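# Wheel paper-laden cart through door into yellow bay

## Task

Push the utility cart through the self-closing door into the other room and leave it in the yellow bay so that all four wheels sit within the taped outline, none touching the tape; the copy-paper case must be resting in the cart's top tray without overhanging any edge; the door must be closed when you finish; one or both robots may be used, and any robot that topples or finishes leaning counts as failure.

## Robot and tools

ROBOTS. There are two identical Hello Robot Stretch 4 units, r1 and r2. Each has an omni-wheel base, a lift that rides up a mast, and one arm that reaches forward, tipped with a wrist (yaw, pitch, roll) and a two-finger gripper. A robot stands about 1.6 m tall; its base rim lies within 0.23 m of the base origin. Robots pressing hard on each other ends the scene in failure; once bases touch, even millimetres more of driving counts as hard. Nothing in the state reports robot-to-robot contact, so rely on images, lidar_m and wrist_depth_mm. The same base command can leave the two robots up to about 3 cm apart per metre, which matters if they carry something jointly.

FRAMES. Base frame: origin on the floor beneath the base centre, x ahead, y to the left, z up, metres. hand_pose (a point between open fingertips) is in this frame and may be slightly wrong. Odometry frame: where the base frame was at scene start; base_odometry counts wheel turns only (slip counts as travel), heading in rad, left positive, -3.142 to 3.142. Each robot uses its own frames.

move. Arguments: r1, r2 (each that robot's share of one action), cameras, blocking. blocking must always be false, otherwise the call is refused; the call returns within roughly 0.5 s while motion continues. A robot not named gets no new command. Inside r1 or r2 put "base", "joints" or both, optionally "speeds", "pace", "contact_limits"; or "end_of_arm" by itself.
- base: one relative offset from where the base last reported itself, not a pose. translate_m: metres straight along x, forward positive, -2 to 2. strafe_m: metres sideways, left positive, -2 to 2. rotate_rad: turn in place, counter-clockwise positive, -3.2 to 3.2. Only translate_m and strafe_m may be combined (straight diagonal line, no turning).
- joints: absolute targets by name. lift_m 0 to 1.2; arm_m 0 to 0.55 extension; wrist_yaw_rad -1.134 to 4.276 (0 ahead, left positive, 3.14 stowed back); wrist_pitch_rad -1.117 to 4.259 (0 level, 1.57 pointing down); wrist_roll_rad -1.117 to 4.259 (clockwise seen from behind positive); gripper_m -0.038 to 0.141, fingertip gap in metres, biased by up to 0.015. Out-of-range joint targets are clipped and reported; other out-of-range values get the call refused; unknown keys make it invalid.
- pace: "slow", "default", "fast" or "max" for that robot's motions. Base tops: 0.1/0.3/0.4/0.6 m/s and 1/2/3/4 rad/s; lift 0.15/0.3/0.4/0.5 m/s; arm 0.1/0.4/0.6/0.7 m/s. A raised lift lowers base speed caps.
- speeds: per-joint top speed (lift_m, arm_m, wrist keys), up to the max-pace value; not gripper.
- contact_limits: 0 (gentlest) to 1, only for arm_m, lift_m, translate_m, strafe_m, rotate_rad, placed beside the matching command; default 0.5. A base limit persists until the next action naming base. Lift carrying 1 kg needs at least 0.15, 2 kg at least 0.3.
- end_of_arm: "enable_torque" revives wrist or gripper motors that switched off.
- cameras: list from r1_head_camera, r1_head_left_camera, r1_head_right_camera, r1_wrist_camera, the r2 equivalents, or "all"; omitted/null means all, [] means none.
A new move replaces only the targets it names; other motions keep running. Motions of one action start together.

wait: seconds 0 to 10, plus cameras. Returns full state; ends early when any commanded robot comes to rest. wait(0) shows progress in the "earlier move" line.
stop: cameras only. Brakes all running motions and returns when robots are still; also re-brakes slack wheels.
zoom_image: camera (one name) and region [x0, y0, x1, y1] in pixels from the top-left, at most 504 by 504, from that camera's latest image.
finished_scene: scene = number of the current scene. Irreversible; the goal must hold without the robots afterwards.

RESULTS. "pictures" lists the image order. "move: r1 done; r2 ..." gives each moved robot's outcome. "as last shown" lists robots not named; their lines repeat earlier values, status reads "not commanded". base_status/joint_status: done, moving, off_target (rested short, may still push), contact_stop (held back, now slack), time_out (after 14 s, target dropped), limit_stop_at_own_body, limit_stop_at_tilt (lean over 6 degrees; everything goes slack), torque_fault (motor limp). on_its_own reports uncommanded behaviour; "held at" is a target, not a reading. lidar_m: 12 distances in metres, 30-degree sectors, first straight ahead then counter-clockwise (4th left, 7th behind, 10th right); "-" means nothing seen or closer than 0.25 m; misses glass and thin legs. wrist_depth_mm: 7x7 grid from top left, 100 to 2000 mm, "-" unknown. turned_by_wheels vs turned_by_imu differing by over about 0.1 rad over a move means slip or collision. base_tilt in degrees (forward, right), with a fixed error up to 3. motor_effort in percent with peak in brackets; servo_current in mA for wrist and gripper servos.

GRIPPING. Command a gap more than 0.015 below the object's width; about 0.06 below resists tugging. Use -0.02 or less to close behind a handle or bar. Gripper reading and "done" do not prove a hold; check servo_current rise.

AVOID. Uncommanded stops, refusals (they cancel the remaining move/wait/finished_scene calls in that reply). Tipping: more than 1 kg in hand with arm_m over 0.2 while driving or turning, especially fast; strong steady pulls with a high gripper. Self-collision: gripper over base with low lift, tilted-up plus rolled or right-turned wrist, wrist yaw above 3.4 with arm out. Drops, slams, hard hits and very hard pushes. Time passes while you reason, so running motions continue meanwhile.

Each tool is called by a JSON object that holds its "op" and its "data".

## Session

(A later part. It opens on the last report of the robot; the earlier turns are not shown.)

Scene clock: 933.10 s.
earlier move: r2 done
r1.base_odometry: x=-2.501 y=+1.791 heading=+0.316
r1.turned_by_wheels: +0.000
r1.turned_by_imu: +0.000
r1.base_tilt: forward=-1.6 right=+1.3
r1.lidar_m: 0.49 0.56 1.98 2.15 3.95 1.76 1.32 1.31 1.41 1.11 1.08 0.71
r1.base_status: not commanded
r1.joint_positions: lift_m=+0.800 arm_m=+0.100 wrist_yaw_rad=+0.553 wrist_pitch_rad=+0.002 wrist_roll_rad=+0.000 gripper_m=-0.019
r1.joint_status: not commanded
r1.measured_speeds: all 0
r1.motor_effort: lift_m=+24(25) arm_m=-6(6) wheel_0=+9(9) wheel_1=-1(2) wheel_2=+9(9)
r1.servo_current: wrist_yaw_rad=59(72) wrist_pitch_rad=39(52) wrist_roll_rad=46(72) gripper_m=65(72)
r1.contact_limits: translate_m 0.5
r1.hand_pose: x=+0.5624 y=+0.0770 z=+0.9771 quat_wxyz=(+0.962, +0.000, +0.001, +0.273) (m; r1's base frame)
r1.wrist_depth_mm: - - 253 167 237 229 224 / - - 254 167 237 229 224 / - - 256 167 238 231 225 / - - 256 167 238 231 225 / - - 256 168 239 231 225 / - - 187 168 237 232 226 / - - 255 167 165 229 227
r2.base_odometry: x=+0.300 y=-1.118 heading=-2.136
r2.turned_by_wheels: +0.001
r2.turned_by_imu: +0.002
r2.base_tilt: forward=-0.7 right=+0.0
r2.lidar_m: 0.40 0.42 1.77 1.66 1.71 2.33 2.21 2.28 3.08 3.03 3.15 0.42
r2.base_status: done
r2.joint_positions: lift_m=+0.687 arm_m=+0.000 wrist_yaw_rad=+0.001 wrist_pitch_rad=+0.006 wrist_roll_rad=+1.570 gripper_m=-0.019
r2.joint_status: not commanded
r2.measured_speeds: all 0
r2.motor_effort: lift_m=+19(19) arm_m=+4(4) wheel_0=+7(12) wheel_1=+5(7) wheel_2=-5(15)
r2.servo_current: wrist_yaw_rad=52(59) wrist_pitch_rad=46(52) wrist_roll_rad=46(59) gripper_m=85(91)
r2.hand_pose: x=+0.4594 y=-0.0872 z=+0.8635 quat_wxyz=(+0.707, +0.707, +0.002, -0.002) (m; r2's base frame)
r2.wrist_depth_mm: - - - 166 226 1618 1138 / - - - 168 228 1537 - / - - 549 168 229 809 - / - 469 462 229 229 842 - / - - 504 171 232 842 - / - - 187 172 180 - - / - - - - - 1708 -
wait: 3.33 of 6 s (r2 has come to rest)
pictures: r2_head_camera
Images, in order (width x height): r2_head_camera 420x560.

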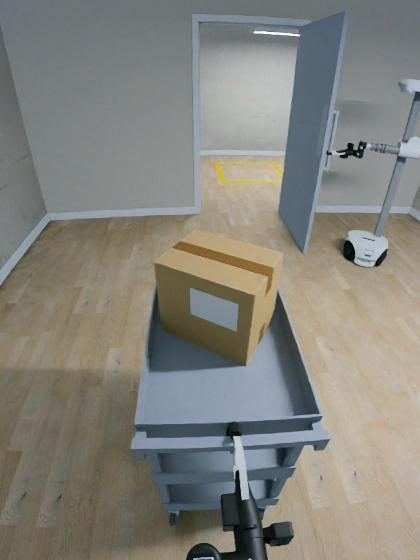

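{"op": "move", "data": {"blocking": false, "r2": {"base":{"translate_m":0.3,"strafe_m":-0.075},"pace":"slow"}, "cameras": []}}

{"op": "wait", "data": {"seconds": 6, "cameras": ["r2_head_camera"]}}

Scene clock: 938.23 s.
move: r2 moving
r1: as last shown
r1.lidar_m: 0.49 0.55 1.97 2.17 3.98 1.72 1.35 1.29 1.41 1.12 1.07 0.73
r1.motor_effort: lift_m=+24(24) arm_m=-6(6) wheel_0=+8(9) wheel_1=-1(2) wheel_2=+9(9)
r1.servo_current: wrist_yaw_rad=46(65) wrist_pitch_rad=39(52) wrist_roll_rad=52(65) gripper_m=65(65)
r1.contact_limits: translate_m 0.5
r1.wrist_depth_mm: - - 253 167 236 230 224 / - - 254 166 237 229 224 / - - 253 167 237 230 225 / - - 256 167 239 231 226 / - - 256 168 239 231 226 / - - 188 168 237 232 225 / - - 254 167 165 230 227
r2.base_odometry: x=+0.291 y=-1.126 heading=-2.135
r2.turned_by_wheels: +0.000
r2.turned_by_imu: +0.001
r2.base_tilt: forward=-0.7 right=+0.1
r2.lidar_m: 0.39 0.41 1.78 1.67 1.71 2.33 2.21 2.29 3.05 3.05 3.17 0.42
r2.base_status: translate_m moving; strafe_m moving
r2.joint_positions: lift_m=+0.687 arm_m=+0.000 wrist_yaw_rad=+0.001 wrist_pitch_rad=+0.006 wrist_roll_rad=+1.570 gripper_m=-0.019
r2.joint_status: not commanded
r2.measured_speeds: translate_m=+0.048 strafe_m=-0.012 rotate_rad=+0.001 lift_m=+0.000 arm_m=+0.000 wrist_yaw_rad=+0.000 wrist_pitch_rad=+0.000 wrist_roll_rad=+0.000
r2.motor_effort: lift_m=+18(19) arm_m=+4(4) wheel_0=+8(12) wheel_1=+5(8) wheel_2=-10(10)
r2.servo_current: wrist_yaw_rad=46(52) wrist_pitch_rad=52(52) wrist_roll_rad=46(52) gripper_m=78(85)
r2.hand_pose: x=+0.4594 y=-0.0872 z=+0.8635 quat_wxyz=(+0.707, +0.707, +0.002, -0.002) (m; r2's base frame)
r2.wrist_depth_mm: - - - 167 228 1661 1160 / - - - 168 229 1537 - / - - 549 169 229 842 - / - 469 462 230 230 820 - / - - 504 171 232 831 - / - - 186 171 180 - - / - - - - - 1576 -
pictures: none
No camera images: "cameras" was empty.

Scene clock: 942.07 s.
earlier move: r2 done
r1.base_odometry: x=-2.501 y=+1.791 heading=+0.316
r1.turned_by_wheels: +0.000
r1.turned_by_imu: +0.000
r1.base_tilt: forward=-1.6 right=+1.3
r1.lidar_m: 0.46 0.56 1.75 2.09 3.94 1.69 1.32 1.28 1.40 1.12 1.09 0.72
r1.base_status: not commanded
r1.joint_positions: lift_m=+0.800 arm_m=+0.100 wrist_yaw_rad=+0.553 wrist_pitch_rad=+0.002 wrist_roll_rad=+0.000 gripper_m=-0.019
r1.joint_status: not commanded
r1.measured_speeds: all 0
r1.motor_effort: lift_m=+24(25) arm_m=-6(6) wheel_0=+8(9) wheel_1=-2(2) wheel_2=+9(9)
r1.servo_current: wrist_yaw_rad=46(72) wrist_pitch_rad=52(52) wrist_roll_rad=33(72) gripper_m=65(65)
r1.contact_limits: translate_m 0.5
r1.hand_pose: x=+0.5624 y=+0.0770 z=+0.9771 quat_wxyz=(+0.962, +0.000, +0.001, +0.273) (m; r1's base frame)
r1.wrist_depth_mm: - - 253 166 237 228 224 / - - 254 166 237 230 224 / - - 255 167 240 230 226 / - - 255 167 239 230 226 / - - 256 167 239 231 225 / - - 187 169 236 232 226 / - - 255 166 165 229 228
r2.base_odometry: x=+0.076 y=-1.331 heading=-2.135
r2.turned_by_wheels: +0.000
r2.turned_by_imu: +0.001
r2.base_tilt: forward=-0.7 right=+0.1
r2.lidar_m: 0.38 0.40 1.86 1.76 1.79 2.46 2.50 2.61 3.10 2.98 3.06 0.45
r2.base_status: done
r2.joint_positions: lift_m=+0.687 arm_m=+0.000 wrist_yaw_rad=+0.001 wrist_pitch_rad=+0.006 wrist_roll_rad=+1.570 gripper_m=-0.019
r2.joint_status: not commanded
r2.measured_speeds: all 0
r2.motor_effort: lift_m=+19(19) arm_m=+4(4) wheel_0=+4(12) wheel_1=+5(8) wheel_2=-6(11)
r2.servo_current: wrist_yaw_rad=39(59) wrist_pitch_rad=52(52) wrist_roll_rad=46(65) gripper_m=78(91)
r2.hand_pose: x=+0.4594 y=-0.0872 z=+0.8635 quat_wxyz=(+0.707, +0.707, +0.002, -0.002) (m; r2's base frame)
r2.wrist_depth_mm: - - - 180 242 1499 1160 / - - - 178 239 1618 530 / - - 647 176 237 809 - / - - 462 234 236 842 - / - - 488 174 233 831 - / - - 189 172 180 - - / - - 580 - 230 - -
wait: 3.83 of 6 s (r2 has come to rest)
pictures: r2_head_camera
Images, in order (width x height): r2_head_camera 420x560.

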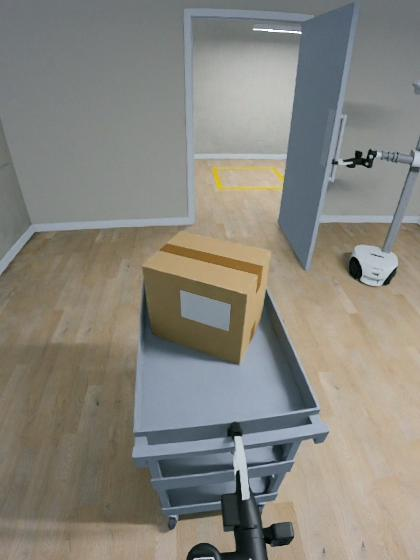

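{"op": "move", "data": {"blocking": false, "r2": {"base":{"strafe_m":0.14},"pace":"slow"}, "cameras": []}}

{"op": "wait", "data": {"seconds": 5, "cameras": []}}

{"op": "move", "data": {"blocking": false, "r2": {"base":{"translate_m":0.25,"strafe_m":-0.05},"pace":"slow"}, "cameras": []}}

{"op": "wait", "data": {"seconds": 6, "cameras": ["r2_head_camera"]}}

Scene clock: 949.53 s.
move: r2 moving
r1: as last shown
r1.lidar_m: 0.48 0.55 1.75 2.09 3.95 1.73 1.33 1.30 1.42 1.11 1.09 0.73
r1.motor_effort: lift_m=+24(24) arm_m=-6(6) wheel_0=+8(9) wheel_1=-1(2) wheel_2=+9(9)
r1.servo_current: wrist_yaw_rad=52(65) wrist_pitch_rad=39(46) wrist_roll_rad=52(59) gripper_m=59(65)
r1.contact_limits: translate_m 0.5
r1.wrist_depth_mm: - - 254 167 236 229 224 / - - 254 167 238 229 224 / - - 255 167 238 230 224 / - - 256 167 238 230 225 / - - 256 168 240 230 226 / - - 188 168 236 232 226 / - - 255 167 166 229 228
r2.base_odometry: x=+0.088 y=-1.338 heading=-2.136
r2.turned_by_wheels: +0.000
r2.turned_by_imu: +0.000
r2.base_tilt: forward=-0.7 right=+0.1
r2.lidar_m: 0.35 0.40 1.85 1.75 1.82 2.47 2.51 2.59 3.13 2.99 3.05 0.44
r2.base_status: strafe_m moving
r2.joint_positions: lift_m=+0.687 arm_m=+0.000 wrist_yaw_rad=-0.002 wrist_pitch_rad=+0.006 wrist_roll_rad=+1.570 gripper_m=-0.019
r2.joint_status: not commanded
r2.measured_speeds: translate_m=+0.000 strafe_m=+0.055 rotate_rad=+0.000 lift_m=+0.000 arm_m=+0.000 wrist_yaw_rad=-0.018 wrist_pitch_rad=+0.000 wrist_roll_rad=+0.000
r2.motor_effort: lift_m=+19(19) arm_m=+3(4) wheel_0=-11(13) wheel_1=+8(9) wheel_2=+0(3)
r2.servo_current: wrist_yaw_rad=52(52) wrist_pitch_rad=39(52) wrist_roll_rad=46(46) gripper_m=78(85)
r2.hand_pose: x=+0.4591 y=-0.0879 z=+0.8635 quat_wxyz=(+0.707, +0.707, +0.001, -0.003) (m; r2's base frame)
r2.wrist_depth_mm: - - - 182 244 1576 1138 / - - - 180 241 1661 521 / - - - 178 238 798 - / - - 466 235 236 854 - / - - 480 174 234 820 - / - - 187 172 180 - - / - - 580 - 229 - -
pictures: none
No camera images: "cameras" was empty.

Scene clock: 951.57 s.
earlier move: r2 done
r1.base_odometry: x=-2.501 y=+1.791 heading=+0.316
r1.turned_by_wheels: +0.000
r1.turned_by_imu: +0.000
r1.base_tilt: forward=-1.5 right=+1.3
r1.lidar_m: 0.48 0.56 1.78 2.25 3.97 1.73 1.33 1.29 1.42 1.10 1.08 0.72
r1.base_status: not commanded
r1.joint_positions: lift_m=+0.800 arm_m=+0.100 wrist_yaw_rad=+0.553 wrist_pitch_rad=+0.002 wrist_roll_rad=+0.000 gripper_m=-0.019
r1.joint_status: not commanded
r1.measured_speeds: all 0
r1.motor_effort: lift_m=+24(25) arm_m=-6(6) wheel_0=+9(9) wheel_1=-1(2) wheel_2=+9(9)
r1.servo_current: wrist_yaw_rad=33(65) wrist_pitch_rad=46(59) wrist_roll_rad=59(72) gripper_m=65(65)
r1.contact_limits: translate_m 0.5
r1.hand_pose: x=+0.5624 y=+0.0770 z=+0.9771 quat_wxyz=(+0.962, +0.000, +0.001, +0.273) (m; r1's base frame)
r1.wrist_depth_mm: - - 254 167 237 230 224 / - - 253 167 237 229 224 / - - 253 167 239 230 225 / - - 256 167 238 230 226 / - - 256 168 239 232 226 / - - 187 168 237 231 225 / - - 254 167 166 229 227
r2.base_odometry: x=+0.195 y=-1.406 heading=-2.136
r2.turned_by_wheels: +0.000
r2.turned_by_imu: +0.000
r2.base_tilt: forward=-0.7 right=+0.1
r2.lidar_m: 0.41 0.44 1.73 1.63 1.65 2.25 2.50 2.60 3.26 3.08 3.19 0.41
r2.base_status: done
r2.joint_positions: lift_m=+0.687 arm_m=+0.000 wrist_yaw_rad=-0.003 wrist_pitch_rad=+0.006 wrist_roll_rad=+1.570 gripper_m=-0.019
r2.joint_status: not commanded
r2.measured_speeds: all 0
r2.motor_effort: lift_m=+19(19) arm_m=+4(4) wheel_0=-6(14) wheel_1=+3(9) wheel_2=+0(3)
r2.servo_current: wrist_yaw_rad=52(59) wrist_pitch_rad=39(52) wrist_roll_rad=46(59) gripper_m=78(85)
r2.hand_pose: x=+0.4591 y=-0.0882 z=+0.8635 quat_wxyz=(+0.707, +0.707, +0.001, -0.003) (m; r2's base frame)
r2.wrist_depth_mm: - - - 153 211 1537 549 / - - 591 156 215 759 - / - 512 466 160 220 798 - / - 496 477 164 225 831 - / - - 544 168 231 - - / - - 186 172 181 - - / - - - - 240 1661 492
wait: 2.03 of 5 s (r2 has come to rest)
pictures: none
No camera images: "cameras" was empty.

Scene clock: 952.07 s.
move: r2 moving
r1: as last shown
r1.base_tilt: forward=-1.5 right=+1.2
r1.lidar_m: 0.49 0.55 1.77 2.26 3.93 1.74 1.34 1.29 1.40 1.10 1.08 0.72
r1.servo_current: wrist_yaw_rad=46(65) wrist_pitch_rad=39(46) wrist_roll_rad=65(65) gripper_m=59(65)
r1.contact_limits: translate_m 0.5
r1.wrist_depth_mm: - - 254 166 237 229 224 / - - 254 167 237 231 224 / - - 255 167 240 229 225 / - - 255 168 238 231 226 / - - 256 168 239 232 226 / - - 187 169 237 232 225 / - - 254 166 166 229 227
r2.base_odometry: x=+0.186 y=-1.415 heading=-2.135
r2.turned_by_wheels: +0.000
r2.turned_by_imu: +0.000
r2.base_tilt: forward=-0.7 right=+0.1
r2.lidar_m: 0.40 0.44 1.71 1.61 1.68 2.30 2.53 2.62 3.25 3.08 3.21 0.40
r2.base_status: translate_m moving; strafe_m moving
r2.joint_positions: lift_m=+0.687 arm_m=+0.000 wrist_yaw_rad=-0.003 wrist_pitch_rad=+0.006 wrist_roll_rad=+1.570 gripper_m=-0.019
r2.joint_status: not commanded
r2.measured_speeds: translate_m=+0.048 strafe_m=-0.010 rotate_rad=+0.000 lift_m=+0.000 arm_m=+0.000 wrist_yaw_rad=+0.000 wrist_pitch_rad=+0.000 wrist_roll_rad=+0.000
r2.motor_effort: lift_m=+19(19) arm_m=+4(4) wheel_0=+5(8) wheel_1=+6(6) wheel_2=-11(12)
r2.servo_current: wrist_yaw_rad=46(52) wrist_pitch_rad=46(52) wrist_roll_rad=46(59) gripper_m=78(91)
r2.hand_pose: x=+0.4591 y=-0.0882 z=+0.8635 quat_wxyz=(+0.707, +0.707, +0.001, -0.003) (m; r2's base frame)
r2.wrist_depth_mm: - - - 153 209 1576 554 / - - 597 156 214 750 - / - 517 462 159 219 809 - / - 496 469 163 224 831 - / - - 539 168 229 - - / - - 186 171 180 - - / - - - - 239 1708 496
pictures: none
No camera images: "cameras" was empty.

Scene clock: 955.37 s.
earlier move: r2 done
r1.base_odometry: x=-2.501 y=+1.791 heading=+0.316
r1.turned_by_wheels: +0.000
r1.turned_by_imu: +0.000
r1.base_tilt: forward=-1.6 right=+1.3
r1.lidar_m: 0.48 0.55 1.58 2.37 3.94 1.72 1.33 1.30 1.40 1.12 1.09 0.71
r1.base_status: not commanded
r1.joint_positions: lift_m=+0.800 arm_m=+0.100 wrist_yaw_rad=+0.553 wrist_pitch_rad=+0.002 wrist_roll_rad=+0.000 gripper_m=-0.019
r1.joint_status: not commanded
r1.measured_speeds: all 0
r1.motor_effort: lift_m=+24(25) arm_m=-6(6) wheel_0=+8(9) wheel_1=-1(2) wheel_2=+9(9)
r1.servo_current: wrist_yaw_rad=59(72) wrist_pitch_rad=46(46) wrist_roll_rad=39(65) gripper_m=59(65)
r1.contact_limits: translate_m 0.5
r1.hand_pose: x=+0.5624 y=+0.0770 z=+0.9771 quat_wxyz=(+0.962, +0.000, +0.001, +0.273) (m; r1's base frame)
r1.wrist_depth_mm: - - 253 166 236 229 224 / - - 254 167 238 231 224 / - - 255 167 238 231 224 / 1397 - 256 168 238 232 225 / - - 256 167 239 231 226 / - - 187 168 236 232 226 / - - 254 167 166 229 227
r2.base_odometry: x=+0.019 y=-1.590 heading=-2.135
r2.turned_by_wheels: +0.000
r2.turned_by_imu: +0.002
r2.base_tilt: forward=-0.7 right=+0.1
r2.lidar_m: 0.41 0.42 1.79 1.70 1.74 2.34 2.76 2.86 3.21 3.04 3.16 0.40
r2.base_status: done
r2.joint_positions: lift_m=+0.687 arm_m=+0.000 wrist_yaw_rad=+0.001 wrist_pitch_rad=+0.006 wrist_roll_rad=+1.570 gripper_m=-0.019
r2.joint_status: not commanded
r2.measured_speeds: all 0
r2.motor_effort: lift_m=+19(19) arm_m=+4(4) wheel_0=+7(13) wheel_1=+4(7) wheel_2=-5(13)
r2.servo_current: wrist_yaw_rad=46(65) wrist_pitch_rad=46(52) wrist_roll_rad=52(59) gripper_m=78(91)
r2.hand_pose: x=+0.4593 y=-0.0872 z=+0.8635 quat_wxyz=(+0.707, +0.707, +0.002, -0.002) (m; r2's base frame)
r2.wrist_depth_mm: - - - 156 214 1618 1138 / - - - 159 218 768 - / - - 488 162 222 809 - / - 484 469 165 226 842 - / - - 525 169 229 - - / - - 187 172 180 - - / - - - - - 1537 508
wait: 3.30 of 6 s (r2 has come to rest)
pictures: r2_head_camera
Images, in order (width x height): r2_head_camera 420x560.

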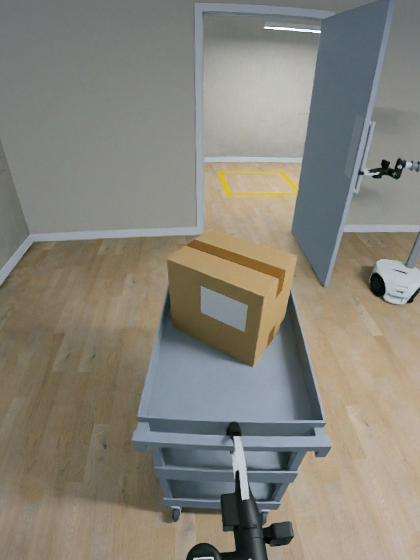

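{"op": "move", "data": {"blocking": false, "r2": {"joints":{"gripper_m":0.11}}, "cameras": []}}

{"op": "wait", "data": {"seconds": 4, "cameras": []}}

{"op": "move", "data": {"blocking": false, "r2": {"base":{"strafe_m":-0.06},"pace":"slow"}, "cameras": []}}

{"op": "wait", "data": {"seconds": 4, "cameras": []}}

{"op": "move", "data": {"blocking": false, "r2": {"joints":{"gripper_m":-0.02},"base":{"translate_m":0.008},"pace":"slow"}, "cameras": []}}

{"op": "wait", "data": {"seconds": 4, "cameras": []}}

{"op": "move", "data": {"blocking": false, "r2": {"base":{"translate_m":-0.5},"pace":"slow"}, "cameras": []}}

{"op": "wait", "data": {"seconds": 8, "cameras": ["r2_head_camera"]}}

Scene clock: 999.03 s.
move: r2 moving
r1: as last shown
r1.lidar_m: 0.48 0.56 1.60 2.37 3.97 1.72 1.33 1.30 1.42 1.10 1.08 0.72
r1.motor_effort: lift_m=+24(25) arm_m=-6(6) wheel_0=+9(9) wheel_1=-1(2) wheel_2=+9(9)
r1.servo_current: wrist_yaw_rad=65(65) wrist_pitch_rad=33(46) wrist_roll_rad=59(65) gripper_m=65(65)
r1.contact_limits: translate_m 0.5
r1.wrist_depth_mm: - - 253 167 237 229 224 / - - 255 166 238 230 224 / - - 254 167 238 232 225 / 1430 - 255 167 238 231 225 / - - 256 168 239 230 226 / - - 188 168 236 232 225 / - - 254 167 165 229 227
r2.base_odometry: x=+0.019 y=-1.590 heading=-2.135
r2.turned_by_wheels: +0.000
r2.turned_by_imu: +0.000
r2.base_tilt: forward=-0.7 right=+0.1
r2.lidar_m: 0.40 0.45 1.77 1.69 1.75 2.37 2.76 2.83 3.17 3.05 3.15 0.43
r2.base_status: not commanded
r2.joint_positions: lift_m=+0.687 arm_m=+0.000 wrist_yaw_rad=+0.001 wrist_pitch_rad=+0.006 wrist_roll_rad=+1.570 gripper_m=+0.005
r2.joint_status: gripper_m moving
r2.measured_speeds: all 0
r2.motor_effort: lift_m=+19(19) arm_m=+4(4) wheel_0=+7(8) wheel_1=+4(5) wheel_2=-5(6)
r2.servo_current: wrist_yaw_rad=46(52) wrist_pitch_rad=46(46) wrist_roll_rad=52(59) gripper_m=72(85)
r2.hand_pose: x=+0.4593 y=-0.0872 z=+0.8635 quat_wxyz=(+0.707, +0.707, +0.002, -0.002) (m; r2's base frame)
r2.wrist_depth_mm: - - - 161 220 1576 1160 / - - - 163 222 750 - / - - 496 167 226 820 - / - 492 469 228 230 842 - / - - 535 173 234 854 - / - - 188 176 183 - - / - - - - 242 1708 512
pictures: none
No camera images: "cameras" was empty.

Scene clock: 1000.57 s.
earlier move: r2 done
r1.base_odometry: x=-2.501 y=+1.791 heading=+0.316
r1.turned_by_wheels: +0.000
r1.turned_by_imu: +0.000
r1.base_tilt: forward=-1.6 right=+1.2
r1.lidar_m: 0.50 0.56 1.58 2.40 3.95 1.72 1.35 1.31 1.40 1.11 1.08 0.73
r1.base_status: not commanded
r1.joint_positions: lift_m=+0.800 arm_m=+0.100 wrist_yaw_rad=+0.553 wrist_pitch_rad=+0.002 wrist_roll_rad=+0.000 gripper_m=-0.019
r1.joint_status: not commanded
r1.measured_speeds: all 0
r1.motor_effort: lift_m=+24(25) arm_m=-6(6) wheel_0=+8(9) wheel_1=-1(2) wheel_2=+9(9)
r1.servo_current: wrist_yaw_rad=46(65) wrist_pitch_rad=46(52) wrist_roll_rad=46(65) gripper_m=65(65)
r1.contact_limits: translate_m 0.5
r1.hand_pose: x=+0.5624 y=+0.0770 z=+0.9771 quat_wxyz=(+0.962, +0.000, +0.001, +0.273) (m; r1's base frame)
r1.wrist_depth_mm: - - 253 167 236 230 224 / - - 254 167 237 230 224 / - - 255 167 238 231 224 / 1430 - 255 168 240 230 226 / 1464 - 255 168 239 232 226 / - - 187 169 237 233 226 / - - 255 167 165 230 227
r2.base_odometry: x=+0.019 y=-1.590 heading=-2.135
r2.turned_by_wheels: +0.000
r2.turned_by_imu: +0.000
r2.base_tilt: forward=-0.7 right=+0.1
r2.lidar_m: 0.40 0.44 1.78 1.70 1.77 2.37 2.76 2.87 3.19 3.02 3.16 0.43
r2.base_status: not commanded
r2.joint_positions: lift_m=+0.687 arm_m=+0.000 wrist_yaw_rad=+0.001 wrist_pitch_rad=+0.004 wrist_roll_rad=+1.570 gripper_m=+0.110
r2.joint_status: all done
r2.measured_speeds: all 0
r2.motor_effort: lift_m=+18(19) arm_m=+4(4) wheel_0=+5(8) wheel_1=+3(5) wheel_2=-5(6)
r2.servo_current: wrist_yaw_rad=52(59) wrist_pitch_rad=39(52) wrist_roll_rad=52(59) gripper_m=59(124)
r2.hand_pose: x=+0.4593 y=-0.0872 z=+0.8640 quat_wxyz=(+0.707, +0.707, +0.002, -0.001) (m; r2's base frame)
r2.wrist_depth_mm: - - - 172 230 1661 1160 / - - - 177 235 798 - / - - 521 179 237 - - / - - 480 182 241 854 - / - - 530 185 246 854 - / - - 198 187 191 - - / - - - - 253 1618 525
wait: 1.53 of 4 s (r2 has come to rest)
pictures: none
No camera images: "cameras" was empty.

Scene clock: 1001.07 s.
move: r2 moving
r1: as last shown
r1.base_tilt: forward=-1.6 right=+1.3
r1.lidar_m: 0.48 0.54 1.62 2.37 3.95 1.72 1.31 1.30 1.40 1.10 1.08 0.72
r1.servo_current: wrist_yaw_rad=59(78) wrist_pitch_rad=39(46) wrist_roll_rad=59(59) gripper_m=59(65)
r1.contact_limits: translate_m 0.5
r1.wrist_depth_mm: - - 253 167 237 229 225 / - - 255 167 237 229 224 / - - 254 168 238 230 224 / 1366 - 255 167 238 231 225 / 1430 - 256 168 239 231 226 / - - 188 168 237 232 225 / - - 254 166 165 230 227
r2.base_odometry: x=+0.007 y=-1.582 heading=-2.135
r2.turned_by_wheels: +0.000
r2.turned_by_imu: +0.000
r2.base_tilt: forward=-0.7 right=+0.0
r2.lidar_m: 0.41 0.43 1.80 1.71 1.73 2.43 2.78 2.88 3.21 3.03 3.13 0.43
r2.base_status: strafe_m moving
r2.joint_positions: lift_m=+0.687 arm_m=+0.000 wrist_yaw_rad=+0.001 wrist_pitch_rad=+0.004 wrist_roll_rad=+1.570 gripper_m=+0.110
r2.joint_status: not commanded
r2.measured_speeds: translate_m=+0.000 strafe_m=-0.055 rotate_rad=-0.002 lift_m=+0.000 arm_m=+0.000 wrist_yaw_rad=+0.000 wrist_pitch_rad=+0.000 wrist_roll_rad=+0.000
r2.motor_effort: lift_m=+18(18) arm_m=+4(4) wheel_0=+6(9) wheel_1=-7(9) wheel_2=+1(4)
r2.servo_current: wrist_yaw_rad=39(52) wrist_pitch_rad=46(46) wrist_roll_rad=33(65) gripper_m=52(59)
r2.hand_pose: x=+0.4593 y=-0.0872 z=+0.8640 quat_wxyz=(+0.707, +0.707, +0.002, -0.001) (m; r2's base frame)
r2.wrist_depth_mm: - - - 172 229 1576 1160 / - - - 175 233 1576 - / - - 539 178 236 - - / - - 469 180 240 842 - / - - 517 184 243 842 - / - - 198 185 191 - - / - - - - - 1708 -
pictures: none
No camera images: "cameras" was empty.

Scene clock: 1002.30 s.
earlier move: r2 done
r1.base_odometry: x=-2.501 y=+1.791 heading=+0.316
r1.turned_by_wheels: +0.000
r1.turned_by_imu: +0.000
r1.base_tilt: forward=-1.6 right=+1.3
r1.lidar_m: 0.49 0.56 1.58 2.34 4.01 1.76 1.32 1.28 1.39 1.12 1.08 0.71
r1.base_status: not commanded
r1.joint_positions: lift_m=+0.800 arm_m=+0.100 wrist_yaw_rad=+0.553 wrist_pitch_rad=+0.002 wrist_roll_rad=+0.000 gripper_m=-0.019
r1.joint_status: not commanded
r1.measured_speeds: all 0
r1.motor_effort: lift_m=+24(25) arm_m=-5(6) wheel_0=+8(9) wheel_1=-1(2) wheel_2=+9(9)
r1.servo_current: wrist_yaw_rad=46(78) wrist_pitch_rad=33(46) wrist_roll_rad=46(78) gripper_m=59(65)
r1.contact_limits: translate_m 0.5
r1.hand_pose: x=+0.5624 y=+0.0770 z=+0.9771 quat_wxyz=(+0.962, +0.000, +0.001, +0.273) (m; r1's base frame)
r1.wrist_depth_mm: - - 253 167 236 230 224 / - - 253 166 237 229 224 / - - 254 167 238 231 225 / 1430 - 256 167 238 231 225 / 1430 - 256 168 239 230 226 / - - 188 169 237 231 226 / - - 254 167 166 229 228
r2.base_odometry: x=-0.032 y=-1.558 heading=-2.135
r2.turned_by_wheels: +0.000
r2.turned_by_imu: +0.000
r2.base_tilt: forward=-0.7 right=+0.1
r2.lidar_m: 0.41 0.44 1.85 1.75 1.81 2.44 2.78 2.85 3.16 2.98 3.11 0.44
r2.base_status: done
r2.joint_positions: lift_m=+0.687 arm_m=+0.000 wrist_yaw_rad=+0.001 wrist_pitch_rad=+0.004 wrist_roll_rad=+1.570 gripper_m=+0.110
r2.joint_status: not commanded
r2.measured_speeds: all 0
r2.motor_effort: lift_m=+18(18) arm_m=+4(4) wheel_0=+6(9) wheel_1=-4(9) wheel_2=+0(4)
r2.servo_current: wrist_yaw_rad=39(59) wrist_pitch_rad=46(52) wrist_roll_rad=46(72) gripper_m=52(59)
r2.hand_pose: x=+0.4593 y=-0.0872 z=+0.8640 quat_wxyz=(+0.707, +0.707, +0.002, -0.001) (m; r2's base frame)
r2.wrist_depth_mm: - - - 168 190 234 1118 / - - - 172 230 627 245 / - - 609 175 234 - - / - - 492 178 237 831 - / - - 484 181 241 842 - / - - 198 183 195 - - / - - - - - 1756 -
wait: 1.23 of 4 s (r2 has come to rest)
pictures: none
No camera images: "cameras" was empty.

Scene clock: 1002.80 s.
move: r2 moving
r1: as last shown
r1.base_tilt: forward=-1.6 right=+1.2
r1.lidar_m: 0.49 0.54 1.61 2.36 3.95 1.74 1.34 1.30 1.42 1.12 1.08 0.72
r1.motor_effort: lift_m=+24(24) arm_m=-5(6) wheel_0=+8(9) wheel_1=-1(2) wheel_2=+9(9)
r1.servo_current: wrist_yaw_rad=59(59) wrist_pitch_rad=46(46) wrist_roll_rad=46(59) gripper_m=65(65)
r1.contact_limits: translate_m 0.5
r1.wrist_depth_mm: - - 254 167 237 230 224 / - - 255 166 238 229 224 / - - 254 167 238 230 226 / 1397 - 257 167 238 231 224 / 1397 - 256 168 239 230 226 / - - 188 168 238 233 225 / 1430 - 254 167 166 230 226
r2.base_odometry: x=-0.036 y=-1.564 heading=-2.135
r2.turned_by_wheels: +0.000
r2.turned_by_imu: +0.000
r2.base_tilt: forward=-0.7 right=+0.1
r2.lidar_m: 0.39 0.46 1.85 1.74 1.81 2.44 2.78 2.86 3.13 2.99 3.10 0.43
r2.base_status: translate_m moving
r2.joint_positions: lift_m=+0.687 arm_m=+0.000 wrist_yaw_rad=+0.001 wrist_pitch_rad=+0.004 wrist_roll_rad=+1.570 gripper_m=+0.102
r2.joint_status: gripper_m moving
r2.measured_speeds: translate_m=+0.007 strafe_m=+0.000 rotate_rad=+0.000 lift_m=+0.000 arm_m=+0.000 wrist_yaw_rad=+0.000 wrist_pitch_rad=+0.000 wrist_roll_rad=+0.000
r2.motor_effort: lift_m=+18(18) arm_m=+4(4) wheel_0=+5(8) wheel_1=+5(7) wheel_2=-6(10)
r2.servo_current: wrist_yaw_rad=52(59) wrist_pitch_rad=52(52) wrist_roll_rad=59(59) gripper_m=59(91)
r2.hand_pose: x=+0.4593 y=-0.0872 z=+0.8640 quat_wxyz=(+0.707, +0.707, +0.002, -0.001) (m; r2's base frame)
r2.wrist_depth_mm: - - - 171 191 236 1118 / - - - 175 232 615 243 / - - 615 178 236 - - / - - 496 180 241 842 - / - - 488 184 243 842 - / - - 196 186 196 - - / - - - - 252 - -
pictures: none
No camera images: "cameras" was empty.

Scene clock: 1006.80 s.
earlier move: r2 moving
r1.base_odometry: x=-2.501 y=+1.791 heading=+0.316
r1.turned_by_wheels: +0.000
r1.turned_by_imu: +0.000
r1.base_tilt: forward=-1.6 right=+1.2
r1.lidar_m: 0.50 0.57 1.59 2.35 3.93 1.71 1.34 1.28 1.43 1.11 1.09 0.74
r1.base_status: not commanded
r1.joint_positions: lift_m=+0.800 arm_m=+0.100 wrist_yaw_rad=+0.553 wrist_pitch_rad=+0.002 wrist_roll_rad=+0.000 gripper_m=-0.019
r1.joint_status: not commanded
r1.measured_speeds: all 0
r1.motor_effort: lift_m=+24(25) arm_m=-6(6) wheel_0=+8(9) wheel_1=-1(2) wheel_2=+9(9)
r1.servo_current: wrist_yaw_rad=39(65) wrist_pitch_rad=46(52) wrist_roll_rad=46(65) gripper_m=59(65)
r1.contact_limits: translate_m 0.5
r1.hand_pose: x=+0.5624 y=+0.0770 z=+0.9771 quat_wxyz=(+0.962, +0.000, +0.001, +0.273) (m; r1's base frame)
r1.wrist_depth_mm: - - 253 166 236 229 224 / - - 254 167 238 230 224 / - - 254 167 237 230 224 / 1397 - 255 168 238 231 225 / 1430 - 257 167 239 230 226 / - - 188 169 237 233 226 / - - 254 167 165 230 228
r2.base_odometry: x=-0.036 y=-1.564 heading=-2.135
r2.turned_by_wheels: +0.000
r2.turned_by_imu: +0.001
r2.base_tilt: forward=-0.7 right=+0.0
r2.lidar_m: 0.40 0.42 1.85 1.73 1.77 2.47 2.80 2.86 3.16 3.00 3.10 0.43
r2.base_status: done
r2.joint_positions: lift_m=+0.687 arm_m=+0.000 wrist_yaw_rad=+0.001 wrist_pitch_rad=+0.004 wrist_roll_rad=+1.570 gripper_m=-0.019
r2.joint_status: gripper_m moving
r2.measured_speeds: all 0
r2.motor_effort: lift_m=+18(18) arm_m=+4(4) wheel_0=+4(8) wheel_1=+5(7) wheel_2=-4(10)
r2.servo_current: wrist_yaw_rad=52(59) wrist_pitch_rad=39(52) wrist_roll_rad=52(59) gripper_m=117(156)
r2.hand_pose: x=+0.4593 y=-0.0872 z=+0.8640 quat_wxyz=(+0.707, +0.707, +0.002, -0.001) (m; r2's base frame)
r2.wrist_depth_mm: - - - 160 217 224 225 / - - - 163 221 1366 251 / - - 597 167 226 - - / - - 484 229 229 820 - / - - 484 171 233 831 - / - - 189 175 180 - - / - - - - 241 - -
wait: 4.00 s; no rest
pictures: none
No camera images: "cameras" was empty.

Scene clock: 1007.30 s.
earlier move: r2 done
move: r2 moving
r1: as last shown
r1.lidar_m: 0.48 0.56 1.58 2.36 3.95 1.75 1.34 1.28 1.36 1.10 1.08 0.72
r1.motor_effort: lift_m=+24(25) arm_m=-6(6) wheel_0=+9(9) wheel_1=-1(1) wheel_2=+9(9)
r1.servo_current: wrist_yaw_rad=46(59) wrist_pitch_rad=39(52) wrist_roll_rad=46(59) gripper_m=59(65)
r1.contact_limits: translate_m 0.5
r1.wrist_depth_mm: - - 252 167 236 229 225 / - - 253 166 238 229 224 / - - 254 167 238 230 226 / 1430 - 254 167 237 231 226 / 1430 - 256 168 240 231 226 / - - 187 168 237 232 226 / - - 254 167 165 229 228
r2.base_odometry: x=-0.029 y=-1.554 heading=-2.135
r2.turned_by_wheels: +0.000
r2.turned_by_imu: +0.000
r2.base_tilt: forward=-0.6 right=+0.1
r2.lidar_m: 0.39 0.45 1.86 1.74 1.79 2.44 2.77 2.83 3.15 2.99 3.09 0.42
r2.base_status: translate_m moving
r2.joint_positions: lift_m=+0.687 arm_m=+0.000 wrist_yaw_rad=+0.001 wrist_pitch_rad=+0.004 wrist_roll_rad=+1.570 gripper_m=-0.019
r2.joint_status: all done
r2.measured_speeds: translate_m=-0.048 strafe_m=+0.000 rotate_rad=+0.001 lift_m=+0.000 arm_m=+0.000 wrist_yaw_rad=+0.003 wrist_pitch_rad=+0.000 wrist_roll_rad=+0.000
r2.motor_effort: lift_m=+18(18) arm_m=+3(4) wheel_0=-1(6) wheel_1=-8(8) wheel_2=+11(12)
r2.servo_current: wrist_yaw_rad=46(59) wrist_pitch_rad=39(46) wrist_roll_rad=46(52) gripper_m=98(104)
r2.hand_pose: x=+0.4594 y=-0.0872 z=+0.8640 quat_wxyz=(+0.707, +0.707, +0.002, -0.001) (m; r2's base frame)
r2.wrist_depth_mm: - - - 160 216 224 225 / - - - 163 221 1366 251 / - - 591 166 225 - - / - - 480 229 229 831 - / - - 496 172 233 842 - / - - 189 175 180 - - / - - - - 241 - -
pictures: none
No camera images: "cameras" was empty.

Scene clock: 1013.10 s.
earlier move: r2 done
r1.base_odometry: x=-2.501 y=+1.791 heading=+0.316
r1.turned_by_wheels: +0.000
r1.turned_by_imu: +0.000
r1.base_tilt: forward=-1.6 right=+1.3
r1.lidar_m: 0.49 0.56 1.88 1.95 3.94 1.71 1.33 1.29 1.40 1.10 1.07 0.72
r1.base_status: not commanded
r1.joint_positions: lift_m=+0.800 arm_m=+0.100 wrist_yaw_rad=+0.553 wrist_pitch_rad=+0.002 wrist_roll_rad=+0.000 gripper_m=-0.019
r1.joint_status: not commanded
r1.measured_speeds: all 0
r1.motor_effort: lift_m=+24(25) arm_m=-6(6) wheel_0=+8(9) wheel_1=-1(2) wheel_2=+9(9)
r1.servo_current: wrist_yaw_rad=46(72) wrist_pitch_rad=46(52) wrist_roll_rad=39(65) gripper_m=59(65)
r1.contact_limits: translate_m 0.5
r1.hand_pose: x=+0.5624 y=+0.0770 z=+0.9771 quat_wxyz=(+0.962, +0.000, +0.001, +0.273) (m; r1's base frame)
r1.wrist_depth_mm: - - 253 167 237 228 224 / - - 254 166 237 230 224 / - - 254 167 238 230 225 / - - 257 168 237 231 226 / - - 256 167 240 231 226 / - - 187 168 237 231 224 / - - 254 167 166 229 227
r2.base_odometry: x=+0.231 y=-1.142 heading=-2.135
r2.turned_by_wheels: +0.000
r2.turned_by_imu: +0.000
r2.base_tilt: forward=-0.7 right=+0.1
r2.lidar_m: 0.40 0.49 1.86 1.69 1.79 2.39 2.26 2.36 3.13 3.02 3.11 0.41
r2.base_status: done
r2.joint_positions: lift_m=+0.687 arm_m=+0.000 wrist_yaw_rad=+0.000 wrist_pitch_rad=+0.005 wrist_roll_rad=+1.570 gripper_m=-0.019
r2.joint_status: all done
r2.measured_speeds: all 0
r2.motor_effort: lift_m=+18(18) arm_m=+4(4) wheel_0=-6(12) wheel_1=-4(8) wheel_2=+6(14)
r2.servo_current: wrist_yaw_rad=39(59) wrist_pitch_rad=46(52) wrist_roll_rad=33(59) gripper_m=85(111)
r2.hand_pose: x=+0.4593 y=-0.0873 z=+0.8639 quat_wxyz=(+0.707, +0.707, +0.002, -0.002) (m; r2's base frame)
r2.wrist_depth_mm: - - - 135 192 198 198 / - - 574 142 200 - - / - - 480 148 208 - - / - 492 459 155 217 820 - / - - 549 164 227 - - / - - 187 171 181 - - / - - - - - 1708 -
wait: 5.80 of 8 s (r2 has come to rest)
pictures: r2_head_camera
Images, in order (width x height): r2_head_camera 420x560.

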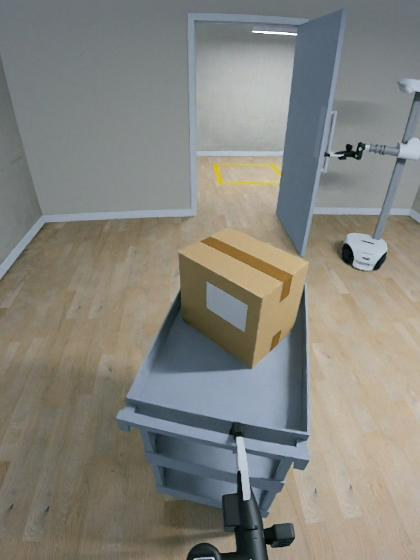

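{"op": "move", "data": {"blocking": false, "r2": {"base":{"translate_m":0.4,"strafe_m":-0.08},"pace":"slow"}, "cameras": []}}

{"op": "wait", "data": {"seconds": 8, "cameras": ["r2_head_camera"]}}

Scene clock: 1020.67 s.
move: r2 moving
r1: as last shown
r1.lidar_m: 0.49 0.54 1.88 1.95 3.96 1.72 1.31 1.29 1.43 1.12 1.07 0.72
r1.servo_current: wrist_yaw_rad=65(65) wrist_pitch_rad=39(46) wrist_roll_rad=65(65) gripper_m=59(65)
r1.contact_limits: translate_m 0.5
r1.wrist_depth_mm: - - 253 167 236 228 224 / - - 254 166 237 230 224 / - - 254 167 238 230 225 / - - 256 167 239 231 225 / - - 256 168 239 230 225 / - - 187 169 238 233 226 / - - 255 166 166 229 227
r2.base_odometry: x=+0.223 y=-1.151 heading=-2.135
r2.turned_by_wheels: +0.000
r2.turned_by_imu: +0.001
r2.base_tilt: forward=-0.7 right=+0.1
r2.lidar_m: 0.40 0.48 1.82 1.71 1.77 2.42 2.28 2.35 3.14 3.00 3.11 0.39
r2.base_status: translate_m moving; strafe_m moving
r2.joint_positions: lift_m=+0.687 arm_m=+0.000 wrist_yaw_rad=+0.000 wrist_pitch_rad=+0.005 wrist_roll_rad=+1.570 gripper_m=-0.019
r2.joint_status: not commanded
r2.measured_speeds: translate_m=+0.049 strafe_m=-0.009 rotate_rad=+0.003 lift_m=+0.000 arm_m=+0.000 wrist_yaw_rad=+0.000 wrist_pitch_rad=+0.000 wrist_roll_rad=+0.000
r2.motor_effort: lift_m=+18(18) arm_m=+4(4) wheel_0=+7(10) wheel_1=+7(7) wheel_2=-11(11)
r2.servo_current: wrist_yaw_rad=46(65) wrist_pitch_rad=39(46) wrist_roll_rad=46(52) gripper_m=85(91)
r2.hand_pose: x=+0.4593 y=-0.0874 z=+0.8639 quat_wxyz=(+0.707, +0.707, +0.002, -0.002) (m; r2's base frame)
r2.wrist_depth_mm: - - - 136 192 198 198 / - - 580 141 200 741 - / - - 480 148 208 - - / - 484 462 155 217 831 - / - - 544 163 227 - - / - - 187 170 180 - - / - - - - - 1756 -
pictures: none
No camera images: "cameras" was empty.

Scene clock: 1025.50 s.
earlier move: r2 done
r1.base_odometry: x=-2.501 y=+1.791 heading=+0.316
r1.turned_by_wheels: +0.000
r1.turned_by_imu: +0.000
r1.base_tilt: forward=-1.6 right=+1.3
r1.lidar_m: 0.49 0.57 1.65 2.05 3.94 1.69 1.34 1.30 1.39 1.11 1.09 0.69
r1.base_status: not commanded
r1.joint_positions: lift_m=+0.800 arm_m=+0.100 wrist_yaw_rad=+0.553 wrist_pitch_rad=+0.002 wrist_roll_rad=+0.000 gripper_m=-0.019
r1.joint_status: not commanded
r1.measured_speeds: all 0
r1.motor_effort: lift_m=+25(25) arm_m=-6(6) wheel_0=+8(9) wheel_1=-1(2) wheel_2=+9(9)
r1.servo_current: wrist_yaw_rad=46(65) wrist_pitch_rad=39(52) wrist_roll_rad=46(72) gripper_m=59(72)
r1.contact_limits: translate_m 0.5
r1.hand_pose: x=+0.5624 y=+0.0770 z=+0.9771 quat_wxyz=(+0.962, +0.000, +0.001, +0.273) (m; r1's base frame)
r1.wrist_depth_mm: - - 252 167 237 229 224 / - - 252 167 236 229 224 / - - 255 167 238 231 224 / - - 255 168 239 231 226 / - - 255 168 239 232 225 / - - 188 168 238 231 226 / - - 255 167 165 229 229
r2.base_odometry: x=-0.050 y=-1.437 heading=-2.135
r2.turned_by_wheels: +0.000
r2.turned_by_imu: +0.000
r2.base_tilt: forward=-0.7 right=+0.1
r2.lidar_m: 0.35 0.41 1.94 1.81 1.86 2.55 2.65 2.76 3.08 2.91 3.02 0.42
r2.base_status: done
r2.joint_positions: lift_m=+0.687 arm_m=+0.000 wrist_yaw_rad=-0.001 wrist_pitch_rad=+0.005 wrist_roll_rad=+1.570 gripper_m=-0.019
r2.joint_status: not commanded
r2.measured_speeds: all 0
r2.motor_effort: lift_m=+18(18) arm_m=+4(4) wheel_0=+4(14) wheel_1=+4(7) wheel_2=-8(14)
r2.servo_current: wrist_yaw_rad=52(65) wrist_pitch_rad=39(52) wrist_roll_rad=52(65) gripper_m=85(91)
r2.hand_pose: x=+0.4592 y=-0.0877 z=+0.8639 quat_wxyz=(+0.707, +0.707, +0.001, -0.002) (m; r2's base frame)
r2.wrist_depth_mm: - - - 180 239 1336 1078 / - - - 178 238 270 267 / - - - 176 236 1537 - / - - 554 234 236 831 - / - 473 462 174 234 831 - / - - 188 172 180 - - / - - 539 - 230 - -
wait: 4.83 of 8 s (r2 has come to rest)
pictures: r2_head_camera
Images, in order (width x height): r2_head_camera 420x560.

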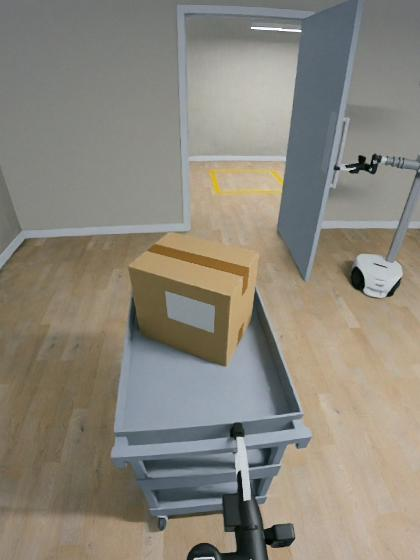

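{"op": "move", "data": {"blocking": false, "r2": {"base":{"translate_m":-0.9},"pace":"slow"}, "cameras": []}}

{"op": "wait", "data": {"seconds": 10, "cameras": ["r2_head_camera"]}}

Scene clock: 1038.70 s.
move: r2 moving
r1: as last shown
r1.lidar_m: 0.50 0.56 1.63 2.06 3.94 1.73 1.31 1.30 1.42 1.10 1.09 0.71
r1.motor_effort: lift_m=+24(24) arm_m=-6(6) wheel_0=+8(9) wheel_1=-1(2) wheel_2=+9(9)
r1.servo_current: wrist_yaw_rad=46(65) wrist_pitch_rad=46(46) wrist_roll_rad=46(59) gripper_m=59(65)
r1.contact_limits: translate_m 0.5
r1.wrist_depth_mm: - - 254 167 236 229 224 / - - 253 167 237 229 224 / - - 254 167 237 230 225 / - - 254 167 238 231 226 / - - 256 168 240 229 226 / - - 187 168 236 232 225 / - - 255 166 166 229 228
r2.base_odometry: x=-0.044 y=-1.427 heading=-2.136
r2.turned_by_wheels: +0.000
r2.turned_by_imu: +0.000
r2.base_tilt: forward=-0.7 right=+0.0
r2.lidar_m: 0.36 0.40 1.92 1.83 1.86 2.57 2.63 2.77 3.06 2.90 3.00 0.43
r2.base_status: translate_m moving
r2.joint_positions: lift_m=+0.687 arm_m=+0.000 wrist_yaw_rad=-0.001 wrist_pitch_rad=+0.005 wrist_roll_rad=+1.570 gripper_m=-0.019
r2.joint_status: not commanded
r2.measured_speeds: translate_m=-0.049 strafe_m=+0.000 rotate_rad=-0.002 lift_m=+0.000 arm_m=+0.000 wrist_yaw_rad=+0.000 wrist_pitch_rad=+0.000 wrist_roll_rad=+0.000
r2.motor_effort: lift_m=+18(18) arm_m=+4(4) wheel_0=-10(10) wheel_1=-8(8) wheel_2=+11(11)
r2.servo_current: wrist_yaw_rad=46(52) wrist_pitch_rad=46(46) wrist_roll_rad=46(59) gripper_m=85(85)
r2.hand_pose: x=+0.4592 y=-0.0877 z=+0.8638 quat_wxyz=(+0.707, +0.707, +0.001, -0.002) (m; r2's base frame)
r2.wrist_depth_mm: - - - 177 238 1366 1042 / - - - 176 237 1430 270 / - - - 176 236 1430 - / - - 544 234 234 842 - / - 473 469 173 234 831 - / - - 186 172 181 - - / - - 559 - 230 - -
pictures: none
No camera images: "cameras" was empty.

Scene clock: 1048.50 s.
earlier move: r2 done
r1.base_odometry: x=-2.501 y=+1.791 heading=+0.316
r1.turned_by_wheels: +0.000
r1.turned_by_imu: -0.001
r1.base_tilt: forward=-1.6 right=+1.2
r1.lidar_m: 0.46 0.56 2.41 2.25 3.97 1.75 1.31 1.29 1.40 1.11 1.08 0.72
r1.base_status: not commanded
r1.joint_positions: lift_m=+0.800 arm_m=+0.100 wrist_yaw_rad=+0.553 wrist_pitch_rad=+0.002 wrist_roll_rad=+0.000 gripper_m=-0.019
r1.joint_status: not commanded
r1.measured_speeds: all 0
r1.motor_effort: lift_m=+24(25) arm_m=-6(6) wheel_0=+8(9) wheel_1=-2(2) wheel_2=+9(9)
r1.servo_current: wrist_yaw_rad=39(72) wrist_pitch_rad=46(52) wrist_roll_rad=59(72) gripper_m=59(72)
r1.contact_limits: translate_m 0.5
r1.hand_pose: x=+0.5624 y=+0.0770 z=+0.9771 quat_wxyz=(+0.962, +0.000, +0.001, +0.273) (m; r1's base frame)
r1.wrist_depth_mm: - - 253 167 236 229 224 / - - 254 167 237 229 224 / - - 253 167 239 229 224 / - - 255 168 238 231 225 / - - 256 167 239 230 226 / - - 187 168 238 232 225 / - - 255 167 165 229 228
r2.base_odometry: x=+0.431 y=-0.677 heading=-2.136
r2.turned_by_wheels: +0.000
r2.turned_by_imu: +0.000
r2.base_tilt: forward=-0.6 right=+0.1
r2.lidar_m: 0.40 0.44 1.91 1.76 1.89 1.88 1.75 1.81 2.45 2.93 3.03 0.41
r2.base_status: done
r2.joint_positions: lift_m=+0.687 arm_m=+0.000 wrist_yaw_rad=+0.000 wrist_pitch_rad=+0.005 wrist_roll_rad=+1.570 gripper_m=-0.019
r2.joint_status: not commanded
r2.measured_speeds: all 0
r2.motor_effort: lift_m=+18(18) arm_m=+4(4) wheel_0=-6(12) wheel_1=-6(9) wheel_2=+5(13)
r2.servo_current: wrist_yaw_rad=46(65) wrist_pitch_rad=46(59) wrist_roll_rad=52(65) gripper_m=78(91)
r2.hand_pose: x=+0.4593 y=-0.0875 z=+0.8638 quat_wxyz=(+0.707, +0.707, +0.002, -0.002) (m; r2's base frame)
r2.wrist_depth_mm: - - - 156 213 219 220 / - - - 158 217 1661 1098 / - - 569 162 221 820 - / - 496 459 165 226 831 - / - - 496 169 230 854 - / - - 186 172 180 - - / - - - - - - -
wait: 9.80 of 10 s (r2 has come to rest)
pictures: r2_head_camera
Images, in order (width x height): r2_head_camera 420x560.

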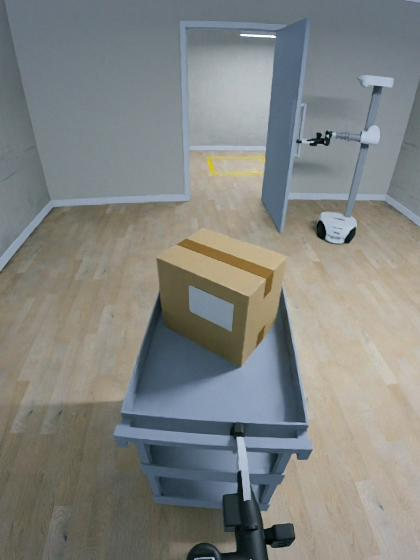

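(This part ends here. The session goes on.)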